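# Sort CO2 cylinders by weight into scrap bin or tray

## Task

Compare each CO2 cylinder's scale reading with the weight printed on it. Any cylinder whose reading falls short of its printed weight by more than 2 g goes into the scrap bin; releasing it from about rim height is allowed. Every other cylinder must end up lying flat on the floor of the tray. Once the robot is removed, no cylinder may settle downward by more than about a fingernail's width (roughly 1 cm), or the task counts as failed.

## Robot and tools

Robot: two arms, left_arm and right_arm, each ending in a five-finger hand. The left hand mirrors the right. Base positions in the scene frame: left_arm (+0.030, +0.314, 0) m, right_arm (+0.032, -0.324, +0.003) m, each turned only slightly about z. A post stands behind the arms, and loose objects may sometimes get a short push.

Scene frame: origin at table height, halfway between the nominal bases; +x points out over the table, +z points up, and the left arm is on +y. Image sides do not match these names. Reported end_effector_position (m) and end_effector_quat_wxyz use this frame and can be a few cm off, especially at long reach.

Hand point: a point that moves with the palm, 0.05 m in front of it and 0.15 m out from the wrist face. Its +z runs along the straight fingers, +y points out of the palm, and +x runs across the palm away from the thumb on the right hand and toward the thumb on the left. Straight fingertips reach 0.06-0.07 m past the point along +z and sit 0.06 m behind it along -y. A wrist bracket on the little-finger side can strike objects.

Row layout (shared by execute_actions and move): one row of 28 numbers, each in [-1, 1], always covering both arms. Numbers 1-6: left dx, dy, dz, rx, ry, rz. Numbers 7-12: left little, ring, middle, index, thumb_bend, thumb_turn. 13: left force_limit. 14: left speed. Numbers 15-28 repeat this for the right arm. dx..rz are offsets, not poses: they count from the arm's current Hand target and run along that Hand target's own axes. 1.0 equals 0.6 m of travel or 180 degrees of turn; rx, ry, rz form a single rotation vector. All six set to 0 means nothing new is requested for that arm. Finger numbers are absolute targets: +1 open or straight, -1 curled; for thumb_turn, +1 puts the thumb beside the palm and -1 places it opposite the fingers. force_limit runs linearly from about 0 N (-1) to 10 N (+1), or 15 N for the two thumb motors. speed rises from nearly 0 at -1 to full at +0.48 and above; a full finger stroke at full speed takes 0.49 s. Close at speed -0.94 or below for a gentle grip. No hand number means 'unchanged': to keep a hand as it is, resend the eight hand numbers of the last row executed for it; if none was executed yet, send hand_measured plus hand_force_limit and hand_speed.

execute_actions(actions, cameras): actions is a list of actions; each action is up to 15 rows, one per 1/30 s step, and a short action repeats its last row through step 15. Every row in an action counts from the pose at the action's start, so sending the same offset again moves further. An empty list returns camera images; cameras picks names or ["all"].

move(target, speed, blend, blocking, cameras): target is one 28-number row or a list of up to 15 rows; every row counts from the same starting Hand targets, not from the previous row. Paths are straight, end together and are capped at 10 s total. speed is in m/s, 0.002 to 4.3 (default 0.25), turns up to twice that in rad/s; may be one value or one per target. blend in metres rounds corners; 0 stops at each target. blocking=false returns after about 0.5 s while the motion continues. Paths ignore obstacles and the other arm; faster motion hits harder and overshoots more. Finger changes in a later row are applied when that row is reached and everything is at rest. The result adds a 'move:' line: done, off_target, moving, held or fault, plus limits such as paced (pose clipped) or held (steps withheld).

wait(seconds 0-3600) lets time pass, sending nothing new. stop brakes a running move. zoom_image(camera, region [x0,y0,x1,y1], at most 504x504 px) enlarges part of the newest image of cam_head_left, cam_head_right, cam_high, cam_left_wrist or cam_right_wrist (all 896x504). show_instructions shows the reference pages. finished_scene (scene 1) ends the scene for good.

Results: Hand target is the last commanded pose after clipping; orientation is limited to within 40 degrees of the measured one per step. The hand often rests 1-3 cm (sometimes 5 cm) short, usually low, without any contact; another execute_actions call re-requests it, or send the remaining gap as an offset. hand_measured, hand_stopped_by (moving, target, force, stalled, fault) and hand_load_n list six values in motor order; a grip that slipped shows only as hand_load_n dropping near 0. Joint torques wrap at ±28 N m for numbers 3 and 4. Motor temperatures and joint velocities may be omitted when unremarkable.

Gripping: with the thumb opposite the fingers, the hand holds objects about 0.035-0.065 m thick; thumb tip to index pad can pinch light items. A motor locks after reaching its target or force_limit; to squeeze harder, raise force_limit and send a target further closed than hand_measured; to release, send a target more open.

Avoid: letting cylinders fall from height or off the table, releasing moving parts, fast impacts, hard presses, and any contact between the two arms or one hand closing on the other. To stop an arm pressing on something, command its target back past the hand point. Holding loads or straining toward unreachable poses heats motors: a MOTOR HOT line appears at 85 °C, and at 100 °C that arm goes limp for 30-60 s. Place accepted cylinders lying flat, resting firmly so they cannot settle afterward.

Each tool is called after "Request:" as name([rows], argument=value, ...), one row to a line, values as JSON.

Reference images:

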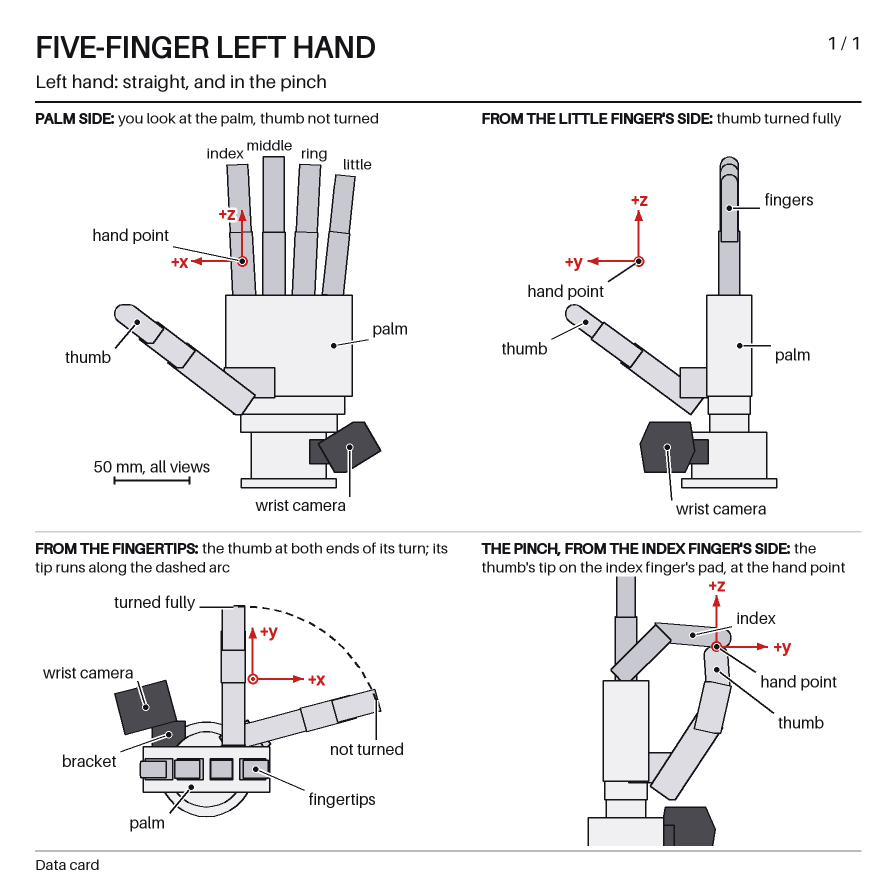

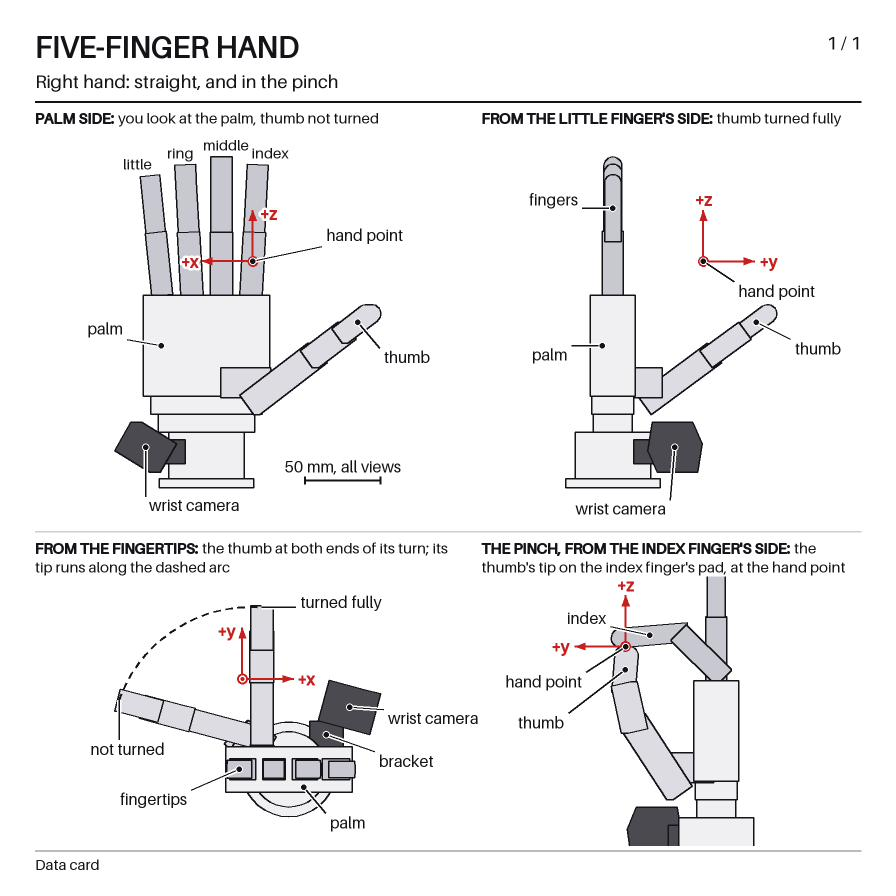

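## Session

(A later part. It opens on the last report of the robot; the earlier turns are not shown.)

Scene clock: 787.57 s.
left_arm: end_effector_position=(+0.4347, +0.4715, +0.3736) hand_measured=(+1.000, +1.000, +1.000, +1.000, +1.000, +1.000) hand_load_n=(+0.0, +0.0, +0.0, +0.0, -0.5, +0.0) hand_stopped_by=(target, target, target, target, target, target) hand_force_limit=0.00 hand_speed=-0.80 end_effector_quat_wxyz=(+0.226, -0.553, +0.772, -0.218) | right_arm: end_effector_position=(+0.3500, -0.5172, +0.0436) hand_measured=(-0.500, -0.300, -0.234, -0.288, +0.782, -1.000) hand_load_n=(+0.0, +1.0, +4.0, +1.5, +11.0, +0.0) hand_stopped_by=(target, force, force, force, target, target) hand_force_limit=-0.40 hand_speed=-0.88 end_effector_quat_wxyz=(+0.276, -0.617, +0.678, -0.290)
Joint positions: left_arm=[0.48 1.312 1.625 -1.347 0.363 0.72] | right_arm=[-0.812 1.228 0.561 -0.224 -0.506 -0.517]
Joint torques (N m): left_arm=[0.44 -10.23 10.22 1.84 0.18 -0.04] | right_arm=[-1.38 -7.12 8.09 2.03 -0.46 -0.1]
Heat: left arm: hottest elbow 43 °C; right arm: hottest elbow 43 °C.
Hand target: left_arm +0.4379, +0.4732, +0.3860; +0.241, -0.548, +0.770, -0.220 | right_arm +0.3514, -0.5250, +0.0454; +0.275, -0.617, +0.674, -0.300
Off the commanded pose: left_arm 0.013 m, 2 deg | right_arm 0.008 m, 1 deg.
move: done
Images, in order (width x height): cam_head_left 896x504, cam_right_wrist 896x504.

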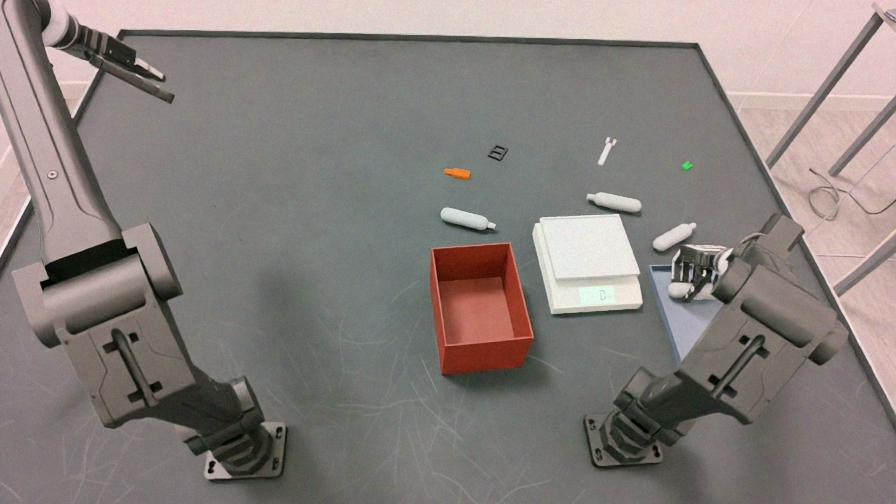

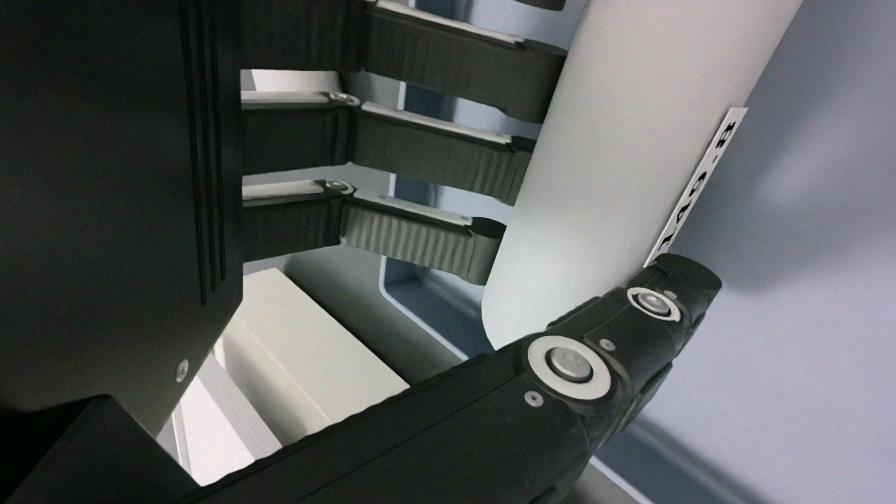

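Request:
move(target=[0,0,0,0,0,0,1,1,1,1,1,1,0,-0.8, 0,0.0099,0.0089,0,0,0,-0.5,-0.5,-0.4,-0.5,0.78,-1,-0.4,-0.88], speed=0.03, cameras=["cam_right_wrist"])

Scene clock: 790.17 s.
left_arm: end_effector_position=(+0.4347, +0.4715, +0.3736) hand_measured=(+1.000, +1.000, +1.000, +1.000, +1.000, +1.000) hand_load_n=(+0.0, +0.0, +0.0, +0.0, +0.0, +0.0) hand_stopped_by=(target, target, target, target, target, target) hand_force_limit=0.00 hand_speed=-0.80 end_effector_quat_wxyz=(+0.226, -0.553, +0.772, -0.218) | right_arm: end_effector_position=(+0.3523, -0.5194, +0.0400) hand_measured=(-0.500, -0.300, -0.234, -0.288, +0.782, -1.000) hand_load_n=(+0.0, +0.5, +3.5, +2.5, +11.0, +0.0) hand_stopped_by=(target, force, force, force, target, target) hand_force_limit=-0.40 hand_speed=-0.88 end_effector_quat_wxyz=(+0.277, -0.617, +0.675, -0.295)
Joint positions: left_arm=[0.48 1.312 1.625 -1.347 0.363 0.72] | right_arm=[-0.812 1.241 0.555 -0.192 -0.508 -0.518]
Joint torques (N m): left_arm=[0.32 -10.29 10.22 1.83 0.18 -0.05] | right_arm=[-1.38 -6.65 7.64 1.98 -0.41 -0.08]
Heat: left arm: hottest elbow 43 °C; right arm: hottest elbow 43 °C.
Hand target: left_arm +0.4379, +0.4732, +0.3860; +0.241, -0.548, +0.770, -0.220 | right_arm +0.3515, -0.5250, +0.0376; +0.275, -0.617, +0.673, -0.300
Off the commanded pose: left_arm 0.013 m, 2 deg | right_arm 0.006 m, 1 deg.
move: done

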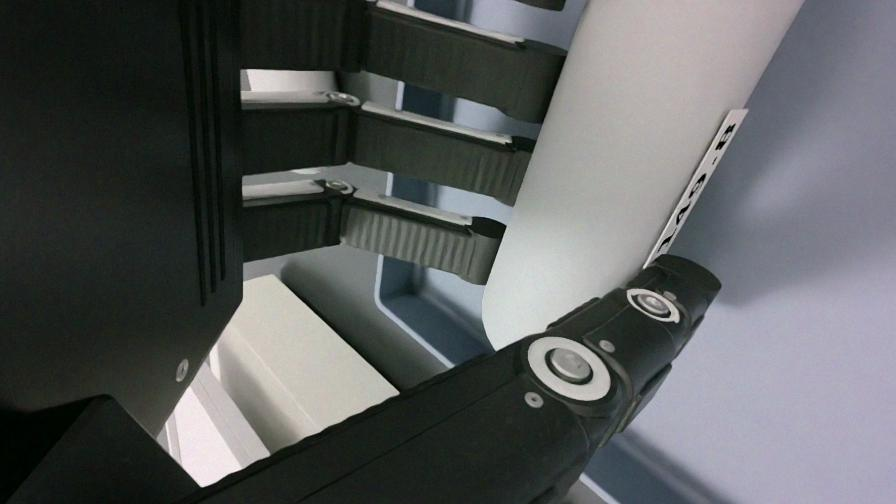

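Request:
move(target=[0,0,0,0,0,0,1,1,1,1,1,1,0,-0.8, 0,0,0,0,0,0,-0.2,-0.1,-0.05,-0.1,0.86,-1,-0.4,-0.88], speed=0.03, cameras=["cam_right_wrist"])

Request:
move(target=[0,0,0,0,0,0,1,1,1,1,1,1,0,-0.8, 0,0,0,0,0,0,0.25,0.2,0.2,0.2,1,-1,-0.4,-0.7], speed=0.03, cameras=["cam_right_wrist","cam_head_left"])

Scene clock: 793.87 s.
left_arm: end_effector_position=(+0.4347, +0.4715, +0.3736) hand_measured=(+1.000, +1.000, +1.000, +1.000, +1.000, +1.000) hand_load_n=(+0.0, +0.0, +0.0, -0.5, +0.0, +0.0) hand_stopped_by=(target, target, target, target, target, target) hand_force_limit=0.00 hand_speed=-0.80 end_effector_quat_wxyz=(+0.226, -0.553, +0.772, -0.218) | right_arm: end_effector_position=(+0.3528, -0.5198, +0.0403) hand_measured=(-0.200, -0.100, -0.050, -0.100, +0.860, -1.000) hand_load_n=(+0.0, +0.0, +0.0, +0.0, +0.0, -0.5) hand_stopped_by=(target, target, target, target, target, target) hand_force_limit=-0.40 hand_speed=-0.88 end_effector_quat_wxyz=(+0.277, -0.617, +0.674, -0.297)
Joint positions: left_arm=[0.48 1.312 1.625 -1.347 0.363 0.72] | right_arm=[-0.812 1.241 0.555 -0.189 -0.508 -0.518]
Joint torques (N m): left_arm=[0.38 -10.23 10.21 1.83 0.19 -0.04] | right_arm=[-1.44 -6.59 7.65 1.92 -0.4 -0.08]
Heat: left arm: hottest elbow 43 °C; right arm: hottest elbow 42 °C.
Hand target: left_arm +0.4379, +0.4732, +0.3860; +0.241, -0.548, +0.770, -0.220 | right_arm +0.3515, -0.5250, +0.0376; +0.275, -0.617, +0.673, -0.300
Off the commanded pose: left_arm 0.013 m, 2 deg | right_arm 0.006 m, 0 deg.
move: done

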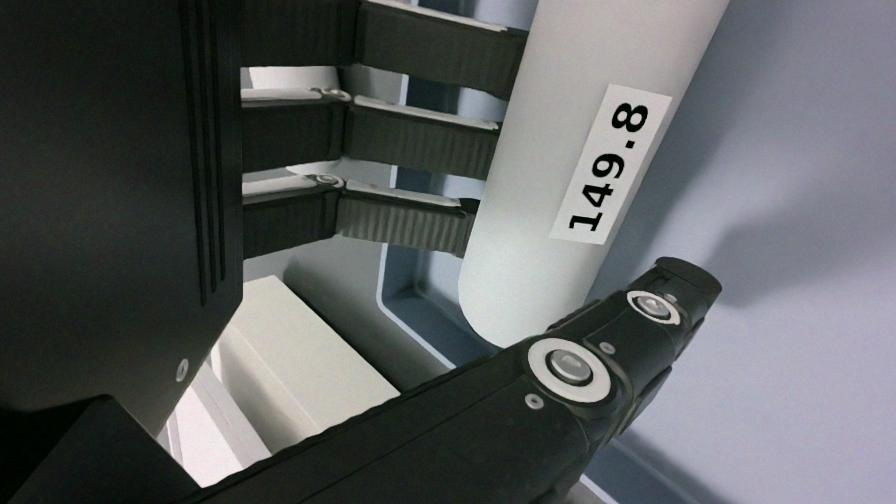

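Scene clock: 794.70 s.
left_arm: end_effector_position=(+0.4347, +0.4715, +0.3736) hand_measured=(+1.000, +1.000, +1.000, +1.000, +1.000, +1.000) hand_load_n=(+0.0, +0.0, +0.0, +0.0, +0.0, +0.0) hand_stopped_by=(target, target, target, target, target, target) hand_force_limit=0.00 hand_speed=-0.80 end_effector_quat_wxyz=(+0.226, -0.553, +0.772, -0.218) | right_arm: end_effector_position=(+0.3526, -0.5209, +0.0422) hand_measured=(+0.250, +0.200, +0.198, +0.200, +1.000, -1.000) hand_load_n=(+0.0, +0.0, -5.5, +0.0, +0.0, +0.0) hand_stopped_by=(target, target, target, target, target, target) hand_force_limit=-0.40 hand_speed=-0.70 end_effector_quat_wxyz=(+0.278, -0.616, +0.674, -0.299)
Joint positions: left_arm=[0.48 1.312 1.625 -1.347 0.363 0.72] | right_arm=[-0.817 1.236 0.555 -0.189 -0.513 -0.518]
Joint torques (N m): left_arm=[0.38 -10.23 10.24 1.84 0.19 -0.05] | right_arm=[-0.85 -6.18 7.68 1.92 -0.24 -0.08]
Heat: left arm: hottest elbow 43 °C; right arm: hottest elbow 42 °C.
Hand target: left_arm +0.4379, +0.4732, +0.3860; +0.241, -0.548, +0.770, -0.220 | right_arm +0.3515, -0.5250, +0.0376; +0.275, -0.617, +0.673, -0.300
Off the commanded pose: left_arm 0.013 m, 2 deg | right_arm 0.006 m, 0 deg.
move: done
Images, in order (width x height): cam_head_left 896x504, cam_right_wrist 896x504.

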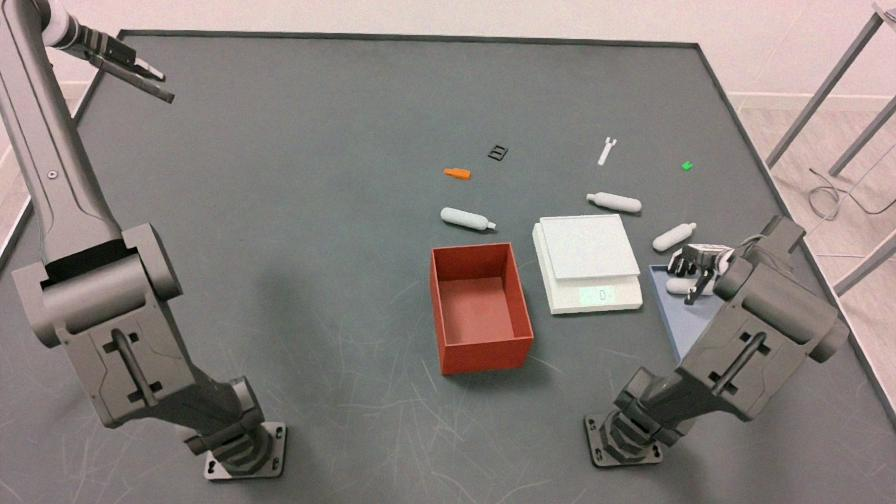

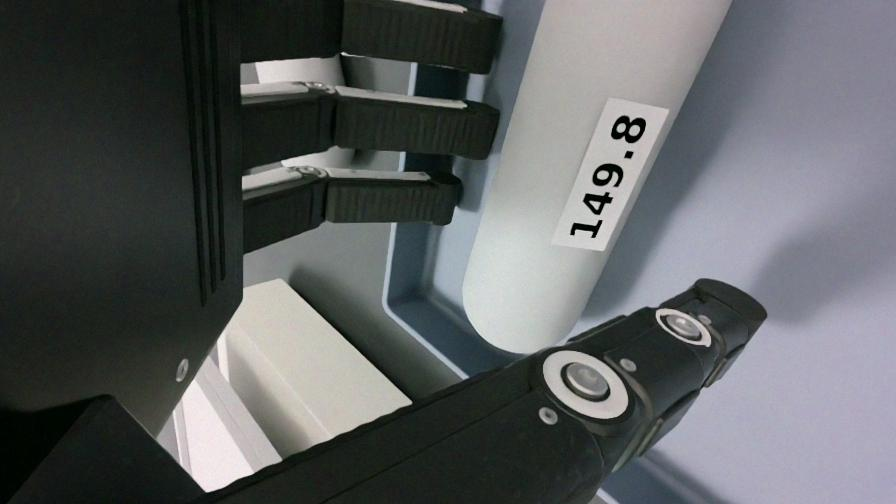

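Request:
move(target=[0,0,0,0,0,0,1,1,1,1,1,1,0,-0.8, 0,-0.18,-0.162,0,0,0,0.25,0.2,0.2,0.2,1,-1,-0.4,-0.7], speed=0.12, cameras=["cam_right_wrist","cam_head_left"])

Scene clock: 798.30 s.
left_arm: end_effector_position=(+0.4347, +0.4715, +0.3736) hand_measured=(+1.000, +1.000, +1.000, +1.000, +1.000, +1.000) hand_load_n=(+0.0, +0.0, +0.0, +0.0, +0.0, +0.0) hand_stopped_by=(target, target, target, target, target, target) hand_force_limit=0.00 hand_speed=-0.80 end_effector_quat_wxyz=(+0.226, -0.553, +0.772, -0.218) | right_arm: end_effector_position=(+0.3463, -0.5149, +0.1664) hand_measured=(+0.250, +0.200, +0.200, +0.200, +1.000, -1.000) hand_load_n=(+0.0, +0.0, +0.0, +0.0, +0.0, -0.5) hand_stopped_by=(target, target, target, target, target, target) hand_force_limit=-0.40 hand_speed=-0.70 end_effector_quat_wxyz=(+0.277, -0.616, +0.680, -0.285)
Joint positions: left_arm=[0.48 1.312 1.625 -1.347 0.363 0.72] | right_arm=[-0.817 1.034 0.787 -0.656 -0.512 -0.519]
Joint torques (N m): left_arm=[0.32 -10.23 10.21 1.83 0.18 -0.05] | right_arm=[-0.85 -6.36 12.27 1.09 -0.29 -0.07]
Heat: left arm: hottest elbow 43 °C; right arm: hottest elbow 42 °C.
Hand target: left_arm +0.4379, +0.4732, +0.3860; +0.241, -0.548, +0.770, -0.220 | right_arm +0.3514, -0.5249, +0.1827; +0.275, -0.617, +0.674, -0.300
Off the commanded pose: left_arm 0.013 m, 2 deg | right_arm 0.020 m, 2 deg.
move: off_target (right_arm)
Images, in order (width x height): cam_head_left 896x504, cam_right_wrist 896x504.

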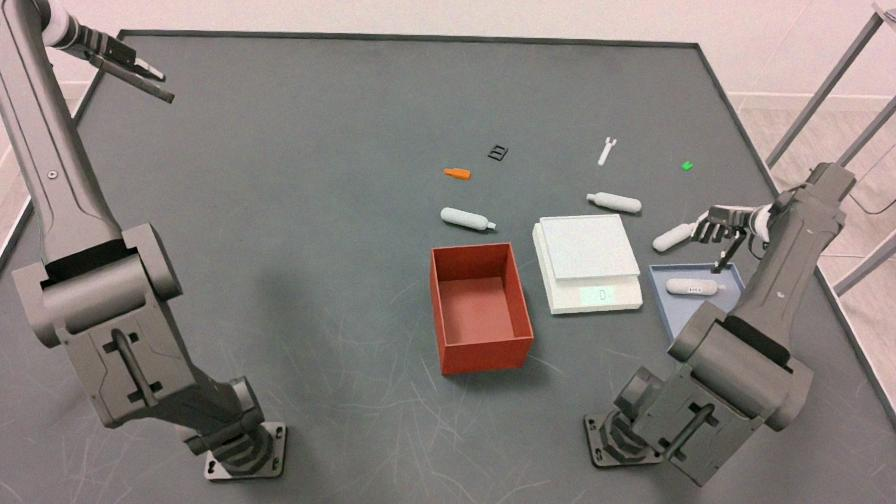

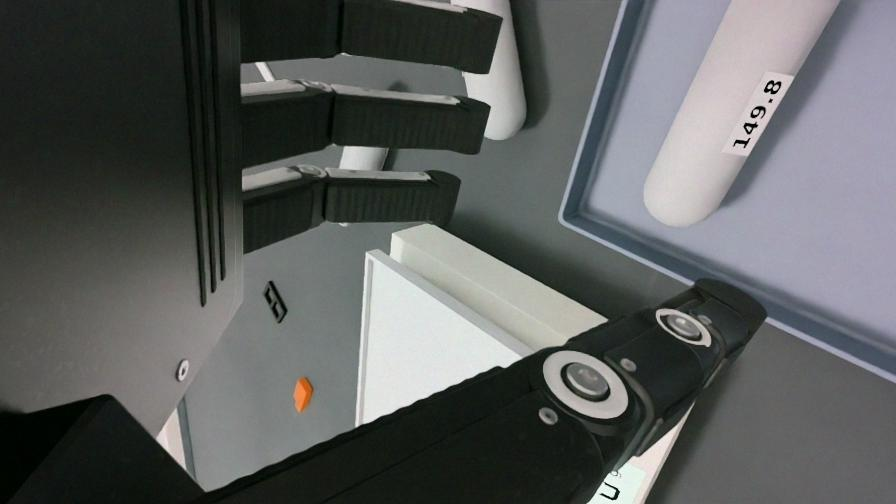

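Request:
zoom_image(camera="cam_head_left", region=[560, 170, 740, 290])

Scaled by 2.800 from the camera's image (finer frame: 1280x720).

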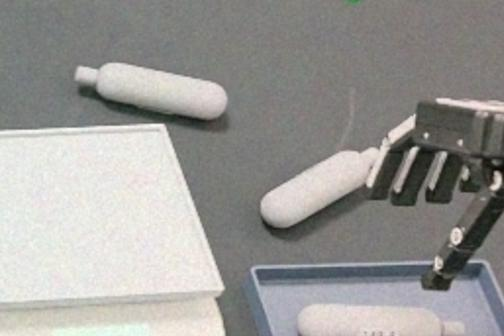

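Request:
move(target=[0,0,0,0,0,0,1,1,1,1,1,1,0,-0.8, -0.0568,-0.0497,0.1872,0,-0.124,-0.1115,0.25,0.2,0.2,0.2,1,-1,-0.4,-0.7], speed=0.15, cameras=["cam_right_wrist","cam_head_left"])

Scene clock: 813.00 s.
left_arm: end_effector_position=(+0.4347, +0.4715, +0.3736) hand_measured=(+1.000, +1.000, +1.000, +1.000, +1.000, +1.000) hand_load_n=(+0.0, +0.0, +0.0, +0.0, +0.0, +0.0) hand_stopped_by=(target, target, target, target, target, target) hand_force_limit=0.00 hand_speed=-0.80 end_effector_quat_wxyz=(+0.226, -0.553, +0.772, -0.218) | right_arm: end_effector_position=(+0.4448, -0.4959, +0.1197) hand_measured=(+0.250, +0.200, +0.200, +0.200, +1.000, -1.000) hand_load_n=(+0.0, +0.0, +0.0, +0.0, +0.0, +0.0) hand_stopped_by=(target, target, target, target, target, target) hand_force_limit=-0.40 hand_speed=-0.70 end_effector_quat_wxyz=(-0.343, +0.765, -0.504, +0.210)
Joint positions: left_arm=[0.48 1.312 1.625 -1.347 0.363 0.72] | right_arm=[-0.652 1.418 0.993 -0.665 -0.703 -0.86]
Joint torques (N m): left_arm=[0.38 -10.23 10.24 1.84 0.18 -0.05] | right_arm=[0.73 -10.7 11.67 0.84 -0.56 -0.09]
Heat: left arm: hottest elbow 43 °C; right arm: hottest elbow 44 °C.
Hand target: left_arm +0.4379, +0.4732, +0.3860; +0.241, -0.548, +0.770, -0.220 | right_arm +0.4575, -0.5000, +0.1299; -0.343, +0.770, -0.491, +0.219
Off the commanded pose: left_arm 0.013 m, 2 deg | right_arm 0.017 m, 2 deg.
move: off_target (right_arm)
Images, in order (width x height): cam_head_left 896x504, cam_right_wrist 896x504.

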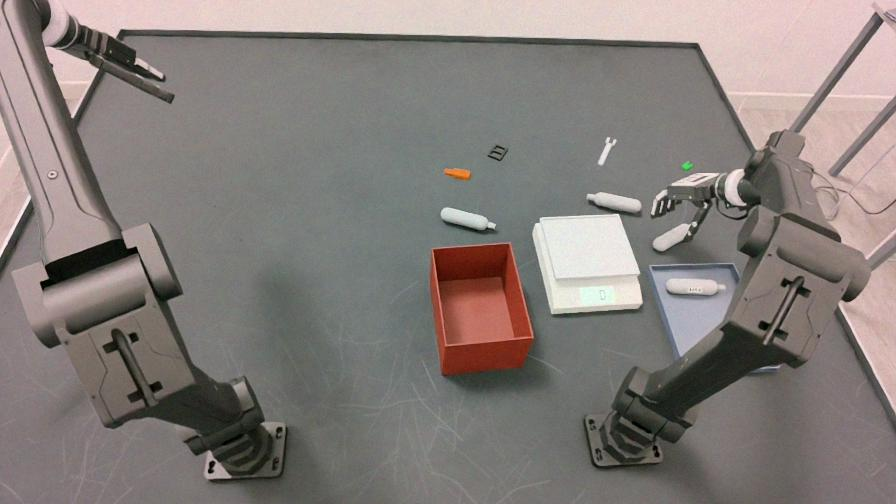

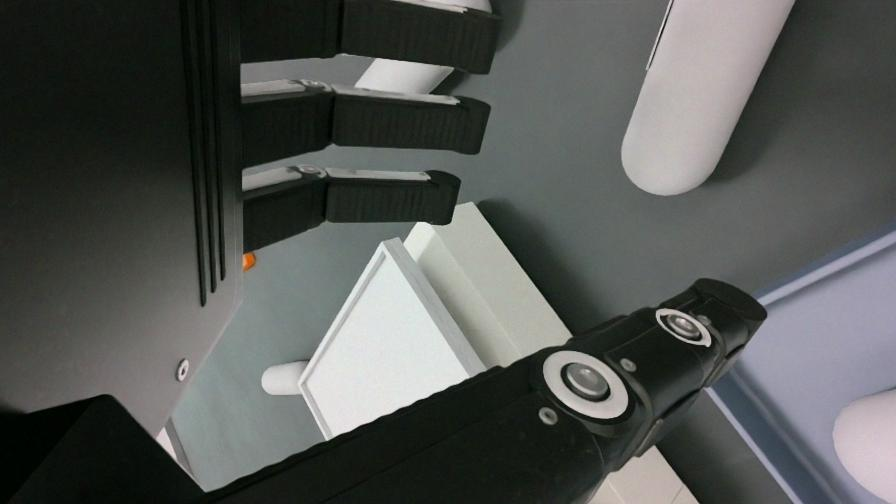

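Request:
move(target=[0,0,0,0,0,0,1,1,1,1,1,1,0,-0.8, 0.0293,0.0717,0.0325,0,-0.0248,-0.0223,0.2,0.15,0.15,0.15,1,-1,-0.4,-0.7], speed=0.1, cameras=["cam_right_wrist","cam_head_left"])

Scene clock: 824.33 s.
left_arm: end_effector_position=(+0.4347, +0.4715, +0.3736) hand_measured=(+1.000, +1.000, +1.000, +1.000, +1.000, +1.000) hand_load_n=(+0.0, -0.5, +0.0, +0.0, +0.0, +0.0) hand_stopped_by=(target, target, target, target, target, target) hand_force_limit=0.00 hand_speed=-0.80 end_effector_quat_wxyz=(+0.226, -0.553, +0.772, -0.218) | right_arm: end_effector_position=(+0.4432, -0.5102, +0.0766) hand_measured=(+0.200, +0.150, +0.150, +0.150, +1.000, -1.000) hand_load_n=(+0.0, +0.0, +0.0, +0.0, +0.0, -0.5) hand_stopped_by=(target, target, target, target, target, target) hand_force_limit=-0.40 hand_speed=-0.70 end_effector_quat_wxyz=(-0.356, +0.794, -0.455, +0.189)
Joint positions: left_arm=[0.48 1.312 1.625 -1.347 0.363 0.72] | right_arm=[-0.685 1.542 1.012 -0.688 -0.768 -1.052]
Joint torques (N m): left_arm=[0.44 -10.23 10.22 1.85 0.18 -0.05] | right_arm=[-1.03 -12.16 10.78 0.66 -0.63 -0.11]
Heat: left arm: hottest elbow 43 °C; right arm: hottest elbow 44 °C.
Hand target: left_arm +0.4379, +0.4732, +0.3860; +0.241, -0.548, +0.770, -0.220 | right_arm +0.4520, -0.5221, +0.0848; -0.354, +0.795, -0.450, +0.200
Off the commanded pose: left_arm 0.013 m, 2 deg | right_arm 0.017 m, 1 deg.
move: off_target (right_arm)
Images, in order (width x height): cam_head_left 896x504, cam_right_wrist 896x504.

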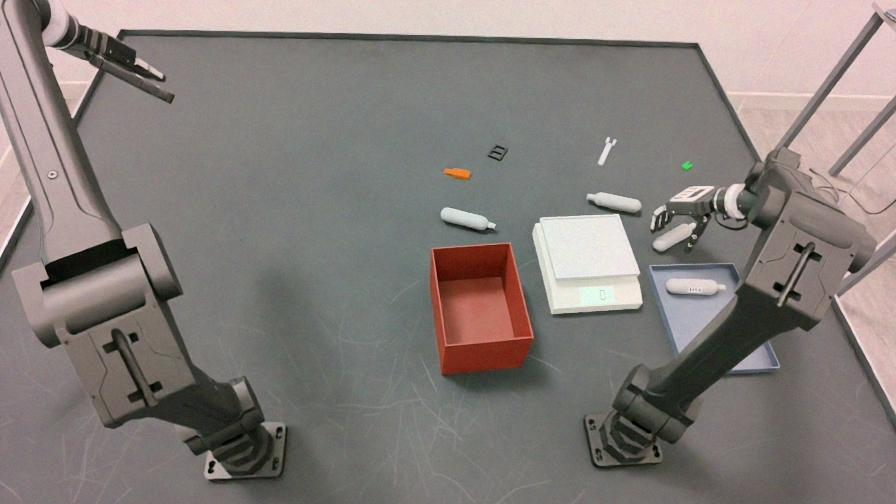

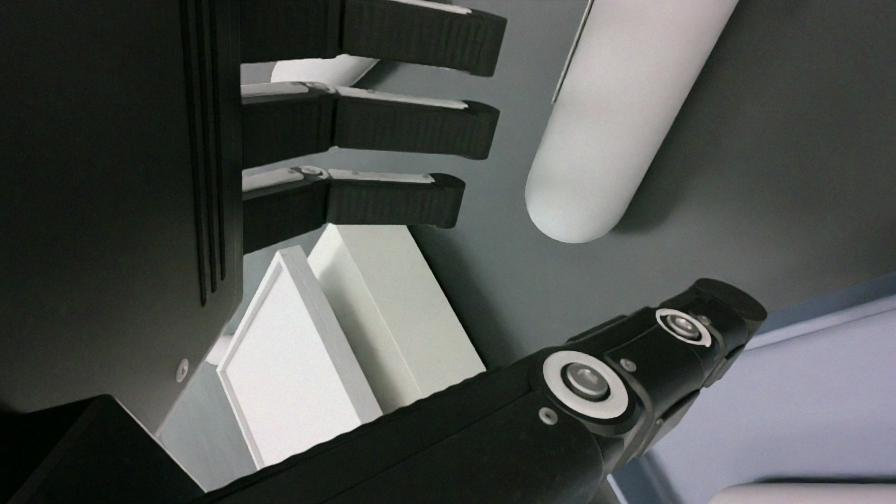

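Request:
move(target=[0,0,0,0,0,0,1,1,1,1,1,1,0,-0.8, 0.018,0.0263,0.038,0,0,0,0.2,0.15,0.15,0.15,1,-1,-0.4,-0.7], speed=0.06, cameras=["cam_right_wrist","cam_head_left"])

Scene clock: 837.83 s.
left_arm: end_effector_position=(+0.4347, +0.4715, +0.3736) hand_measured=(+1.000, +1.000, +1.000, +1.000, +1.000, +1.000) hand_load_n=(+0.0, +0.0, +0.0, +0.0, +0.0, +0.0) hand_stopped_by=(target, target, target, target, target, target) hand_force_limit=0.00 hand_speed=-0.80 end_effector_quat_wxyz=(+0.226, -0.553, +0.772, -0.218) | right_arm: end_effector_position=(+0.4496, -0.5153, +0.0512) hand_measured=(+0.200, +0.150, +0.150, +0.150, +1.000, -1.000) hand_load_n=(+0.0, +0.5, +0.0, +0.0, +0.0, +0.0) hand_stopped_by=(target, target, target, target, target, target) hand_force_limit=-0.40 hand_speed=-0.70 end_effector_quat_wxyz=(-0.357, +0.793, -0.458, +0.184)
Joint positions: left_arm=[0.48 1.312 1.625 -1.347 0.363 0.72] | right_arm=[-0.685 1.606 1.012 -0.637 -0.768 -1.053]
Joint torques (N m): left_arm=[0.44 -10.23 10.24 1.84 0.19 -0.04] | right_arm=[-0.56 -12.63 10.44 1.35 -0.57 -0.03]
Heat: left arm: hottest elbow 43 °C; right arm: hottest elbow 44 °C.
Hand target: left_arm +0.4379, +0.4732, +0.3860; +0.241, -0.548, +0.770, -0.220 | right_arm +0.4630, -0.5280, +0.0578; -0.354, +0.795, -0.450, +0.200
Off the commanded pose: left_arm 0.013 m, 2 deg | right_arm 0.020 m, 2 deg.
move: off_target (right_arm)
Images, in order (width x height): cam_head_left 896x504, cam_right_wrist 896x504.

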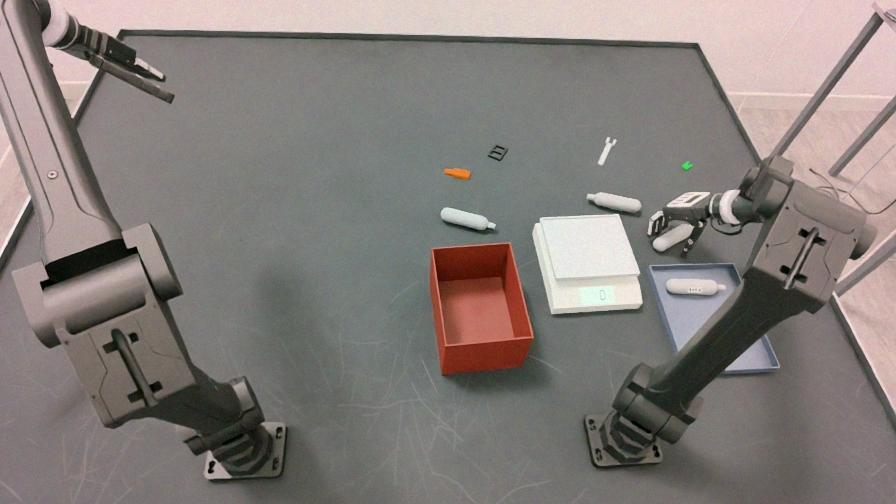

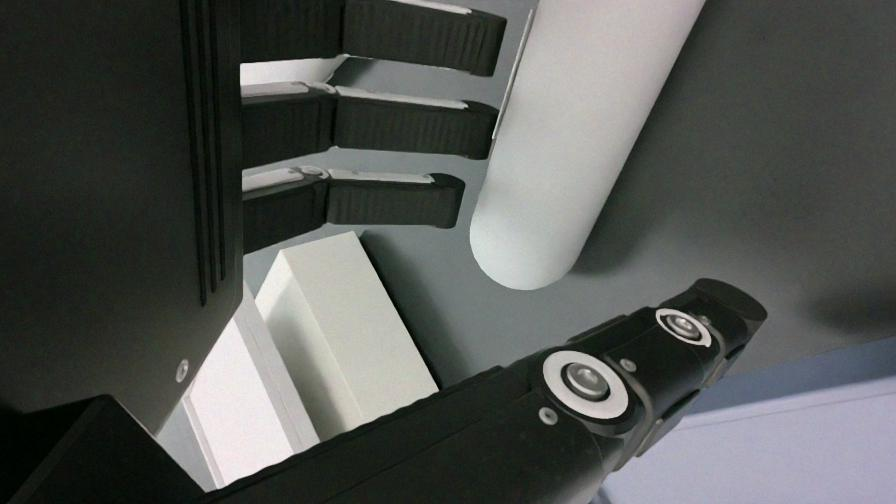

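Request:
move(target=[0,0,0,0,0,0,1,1,1,1,1,1,0,-0.8, 0.02,0.0045,0.0243,0,0,0,0.2,0.15,0.15,0.15,1,-1,-0.4,-0.7], speed=0.05, cameras=["cam_right_wrist","cam_head_left"])

Scene clock: 843.43 s.
left_arm: end_effector_position=(+0.4347, +0.4715, +0.3736) hand_measured=(+1.000, +1.000, +1.000, +1.000, +1.000, +1.000) hand_load_n=(+0.0, +0.0, +0.0, +0.0, +0.0, +0.0) hand_stopped_by=(target, target, target, target, target, target) hand_force_limit=0.00 hand_speed=-0.80 end_effector_quat_wxyz=(+0.226, -0.553, +0.772, -0.218) | right_arm: end_effector_position=(+0.4627, -0.5254, +0.0416) hand_measured=(+0.200, +0.150, +0.150, +0.150, +1.000, -1.000) hand_load_n=(+0.0, +0.0, +0.0, +0.0, +0.0, +0.0) hand_stopped_by=(target, target, target, target, target, target) hand_force_limit=-0.40 hand_speed=-0.70 end_effector_quat_wxyz=(-0.356, +0.794, -0.455, +0.190)
Joint positions: left_arm=[0.48 1.312 1.625 -1.347 0.363 0.72] | right_arm=[-0.685 1.653 1.04 -0.606 -0.769 -1.053]
Joint torques (N m): left_arm=[0.5 -10.29 10.24 1.83 0.19 -0.04] | right_arm=[0.32 -13.1 10.29 1.36 -0.44 0.1]
Heat: left arm: hottest elbow 43 °C; right arm: hottest elbow 45 °C.
Hand target: left_arm +0.4379, +0.4732, +0.3860; +0.241, -0.548, +0.770, -0.220 | right_arm +0.4769, -0.5337, +0.0461; -0.354, +0.795, -0.450, +0.200
Off the commanded pose: left_arm 0.013 m, 2 deg | right_arm 0.017 m, 1 deg.
move: off_target (right_arm)
Images, in order (width x height): cam_head_left 896x504, cam_right_wrist 896x504.

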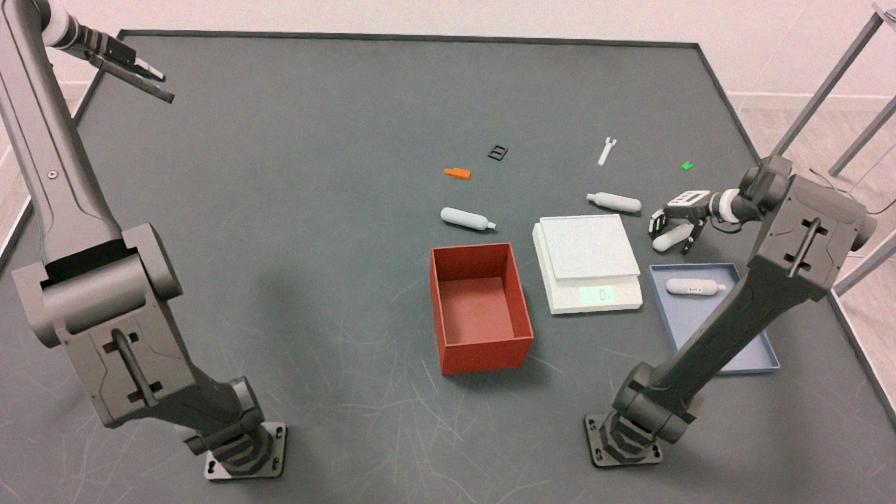

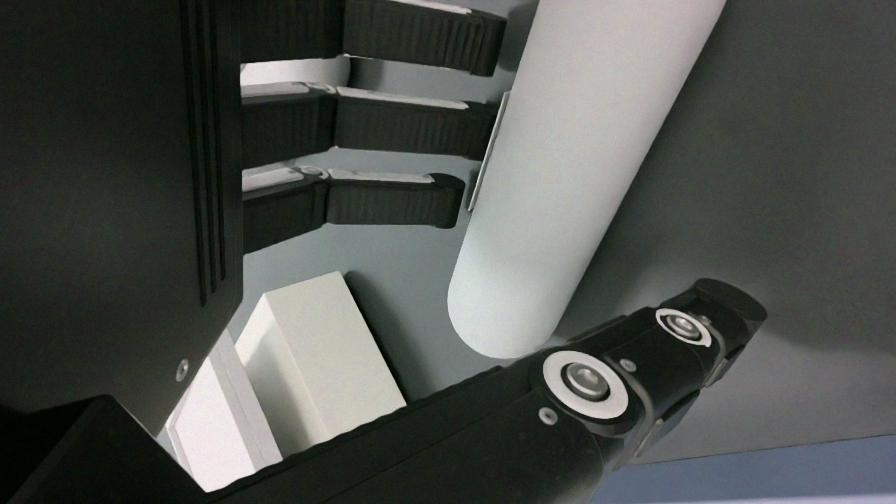

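Request:
move(target=[0,0,0,0,0,0,1,1,1,1,1,1,0,-0.8, 0,0,0,0,0,0,0.0,0.0,0.0,0.0,0.78,-1,-0.4,-0.88], speed=0.05, cameras=["cam_right_wrist"])

Scene clock: 848.83 s.
left_arm: end_effector_position=(+0.4347, +0.4715, +0.3736) hand_measured=(+1.000, +1.000, +1.000, +1.000, +1.000, +1.000) hand_load_n=(+0.0, +0.0, +0.0, +0.0, +0.0, +0.0) hand_stopped_by=(target, target, target, target, target, target) hand_force_limit=0.00 hand_speed=-0.80 end_effector_quat_wxyz=(+0.226, -0.553, +0.772, -0.218) | right_arm: end_effector_position=(+0.4627, -0.5254, +0.0416) hand_measured=(+0.000, +0.000, +0.000, +0.000, +0.780, -1.000) hand_load_n=(+0.0, +0.0, +0.0, +0.0, +0.0, +0.0) hand_stopped_by=(target, target, target, target, target, target) hand_force_limit=-0.40 hand_speed=-0.88 end_effector_quat_wxyz=(-0.356, +0.794, -0.455, +0.190)
Joint positions: left_arm=[0.48 1.312 1.625 -1.347 0.363 0.72] | right_arm=[-0.685 1.653 1.04 -0.606 -0.769 -1.053]
Joint torques (N m): left_arm=[0.44 -10.29 10.22 1.84 0.19 -0.04] | right_arm=[0.26 -13.04 10.3 1.36 -0.44 0.1]
Heat: left arm: hottest elbow 44 °C; right arm: hottest elbow 44 °C.
Hand target: left_arm +0.4379, +0.4732, +0.3860; +0.241, -0.548, +0.770, -0.220 | right_arm +0.4769, -0.5337, +0.0461; -0.354, +0.795, -0.450, +0.200
Off the commanded pose: left_arm 0.013 m, 2 deg | right_arm 0.017 m, 1 deg.
move: done

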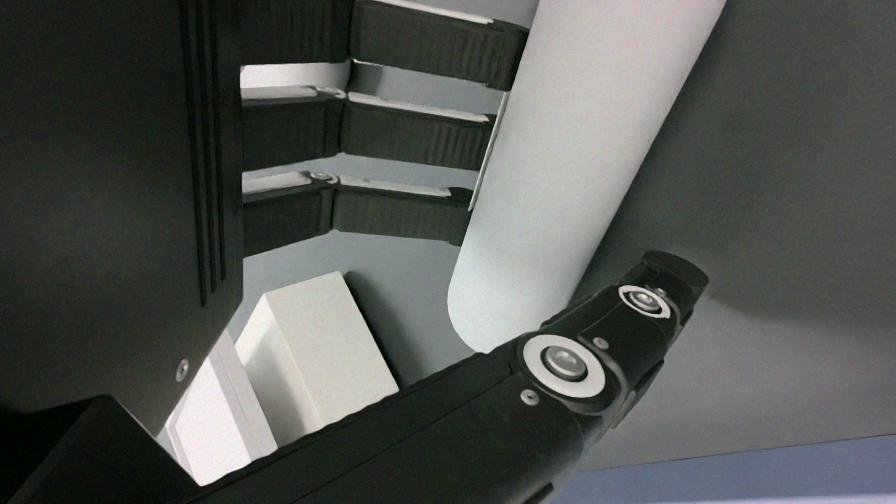

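Request:
move(target=[0,0,0,0,0,0,1,1,1,1,1,1,0,-0.8, 0,0,0,0,0,0,-0.5,-0.5,-0.5,-0.5,0.76,-1,-0.45,-0.88], speed=0.05, cameras=["cam_right_wrist"])

Scene clock: 852.27 s.
left_arm: end_effector_position=(+0.4347, +0.4715, +0.3736) hand_measured=(+1.000, +1.000, +1.000, +1.000, +1.000, +1.000) hand_load_n=(+0.0, +0.0, +0.0, +0.0, +0.0, +0.0) hand_stopped_by=(target, target, target, target, target, target) hand_force_limit=0.00 hand_speed=-0.80 end_effector_quat_wxyz=(+0.226, -0.553, +0.772, -0.218) | right_arm: end_effector_position=(+0.4625, -0.5255, +0.0408) hand_measured=(-0.500, -0.300, -0.188, -0.288, +0.762, -1.000) hand_load_n=(+0.0, +3.0, +0.0, +3.0, +10.0, +0.0) hand_stopped_by=(target, force, force, force, target, target) hand_force_limit=-0.45 hand_speed=-0.88 end_effector_quat_wxyz=(-0.356, +0.794, -0.455, +0.189)
Joint positions: left_arm=[0.48 1.312 1.625 -1.347 0.363 0.72] | right_arm=[-0.685 1.654 1.04 -0.606 -0.768 -1.053]
Joint torques (N m): left_arm=[0.38 -10.17 10.22 1.83 0.19 -0.05] | right_arm=[0.21 -13.16 10.28 1.36 -0.47 0.1]
Heat: left arm: hottest elbow 44 °C; right arm: hottest elbow 44 °C.
Hand target: left_arm +0.4379, +0.4732, +0.3860; +0.241, -0.548, +0.770, -0.220 | right_arm +0.4769, -0.5337, +0.0461; -0.354, +0.795, -0.450, +0.200
Off the commanded pose: left_arm 0.013 m, 2 deg | right_arm 0.017 m, 1 deg.
move: done

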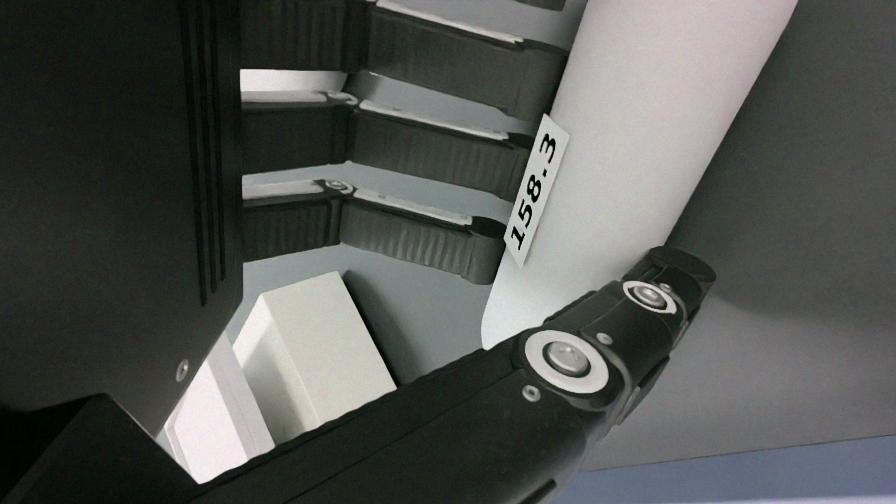

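Request:
move(target=[0,0,0,0,0,0,1,1,1,1,1,1,0,-0.8, 0,0,0,0,0,0,-0.5,-0.5,-0.4,-0.5,0.76,-1,-0.45,-0.88], speed=0.05)

Scene clock: 856.63 s.
left_arm: end_effector_position=(+0.4347, +0.4715, +0.3736) hand_measured=(+1.000, +1.000, +1.000, +1.000, +1.000, +1.000) hand_load_n=(+0.0, +0.0, -0.5, +0.0, +0.0, +0.0) hand_stopped_by=(target, target, target, target, target, target) hand_force_limit=0.00 hand_speed=-0.80 end_effector_quat_wxyz=(+0.226, -0.553, +0.772, -0.218) | right_arm: end_effector_position=(+0.4625, -0.5255, +0.0408) hand_measured=(-0.500, -0.300, -0.220, -0.288, +0.762, -1.000) hand_load_n=(+0.0, +1.0, +5.0, +1.5, +11.5, +0.0) hand_stopped_by=(target, force, force, force, target, target) hand_force_limit=-0.45 hand_speed=-0.88 end_effector_quat_wxyz=(-0.356, +0.794, -0.455, +0.189)
Joint positions: left_arm=[0.48 1.312 1.625 -1.347 0.363 0.72] | right_arm=[-0.685 1.654 1.04 -0.606 -0.768 -1.053]
Joint torques (N m): left_arm=[0.38 -10.17 10.21 1.84 0.18 -0.04] | right_arm=[0.21 -13.22 10.29 1.36 -0.47 0.1]
Heat: left arm: hottest elbow 44 °C; right arm: hottest elbow 44 °C.
Hand target: left_arm +0.4379, +0.4732, +0.3860; +0.241, -0.548, +0.770, -0.220 | right_arm +0.4769, -0.5337, +0.0461; -0.354, +0.795, -0.450, +0.200
Off the commanded pose: left_arm 0.013 m, 2 deg | right_arm 0.017 m, 1 deg.
move: done

Request:
move(target=[0,0,0,0,0,0,1,1,1,1,1,1,0,-0.8, 0,-0.15,-0.134,0,0,0,-0.5,-0.5,-0.4,-0.5,0.76,-1,-0.45,-0.88], speed=0.08, cameras=["cam_right_wrist","cam_head_left"])

Scene clock: 861.83 s.
left_arm: end_effector_position=(+0.4347, +0.4715, +0.3736) hand_measured=(+1.000, +1.000, +1.000, +1.000, +1.000, +1.000) hand_load_n=(+0.0, +0.0, +0.0, +0.0, +0.0, +0.0) hand_stopped_by=(target, target, target, target, target, target) hand_force_limit=0.00 hand_speed=-0.80 end_effector_quat_wxyz=(+0.226, -0.553, +0.772, -0.218) | right_arm: end_effector_position=(+0.4646, -0.5275, +0.1439) hand_measured=(-0.500, -0.300, -0.220, -0.288, +0.762, -1.000) hand_load_n=(+0.0, +1.0, +5.0, +1.5, +11.5, +0.0) hand_stopped_by=(target, force, force, force, target, target) hand_force_limit=-0.45 hand_speed=-0.88 end_effector_quat_wxyz=(-0.356, +0.793, -0.459, +0.180)
Joint positions: left_arm=[0.48 1.312 1.625 -1.347 0.363 0.72] | right_arm=[-0.685 1.545 1.211 -0.905 -0.767 -1.053]
Joint torques (N m): left_arm=[0.44 -10.23 10.19 1.83 0.19 -0.04] | right_arm=[0.32 -14.97 12.16 0.68 -0.52 0.11]
Heat: left arm: hottest elbow 44 °C; right arm: hottest elbow 44 °C.
Hand target: left_arm +0.4379, +0.4732, +0.3860; +0.241, -0.548, +0.770, -0.220 | right_arm +0.4772, -0.5334, +0.1668; -0.354, +0.795, -0.450, +0.200
Off the commanded pose: left_arm 0.013 m, 2 deg | right_arm 0.027 m, 3 deg.
move: off_target (right_arm)
Images, in order (width x height): cam_head_left 896x504, cam_right_wrist 896x504.

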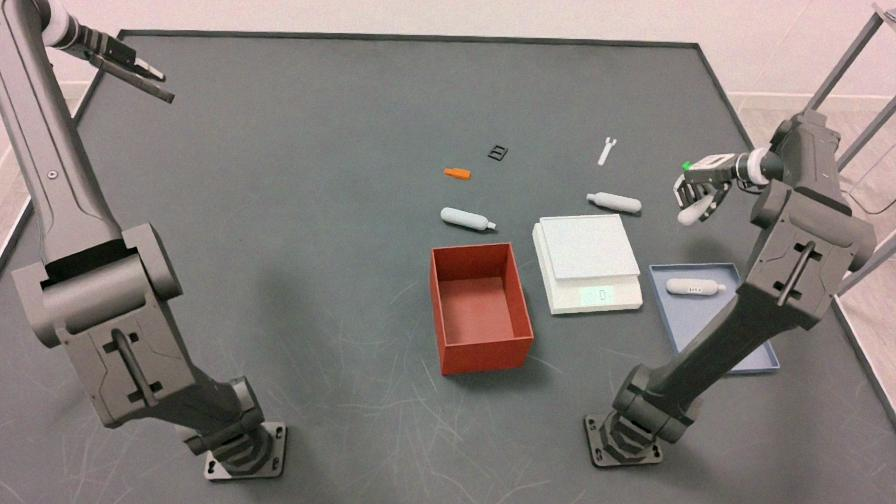

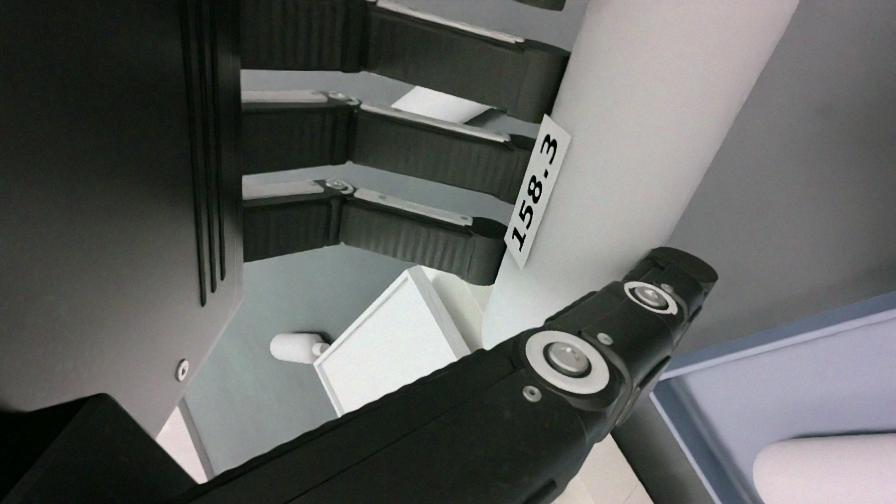

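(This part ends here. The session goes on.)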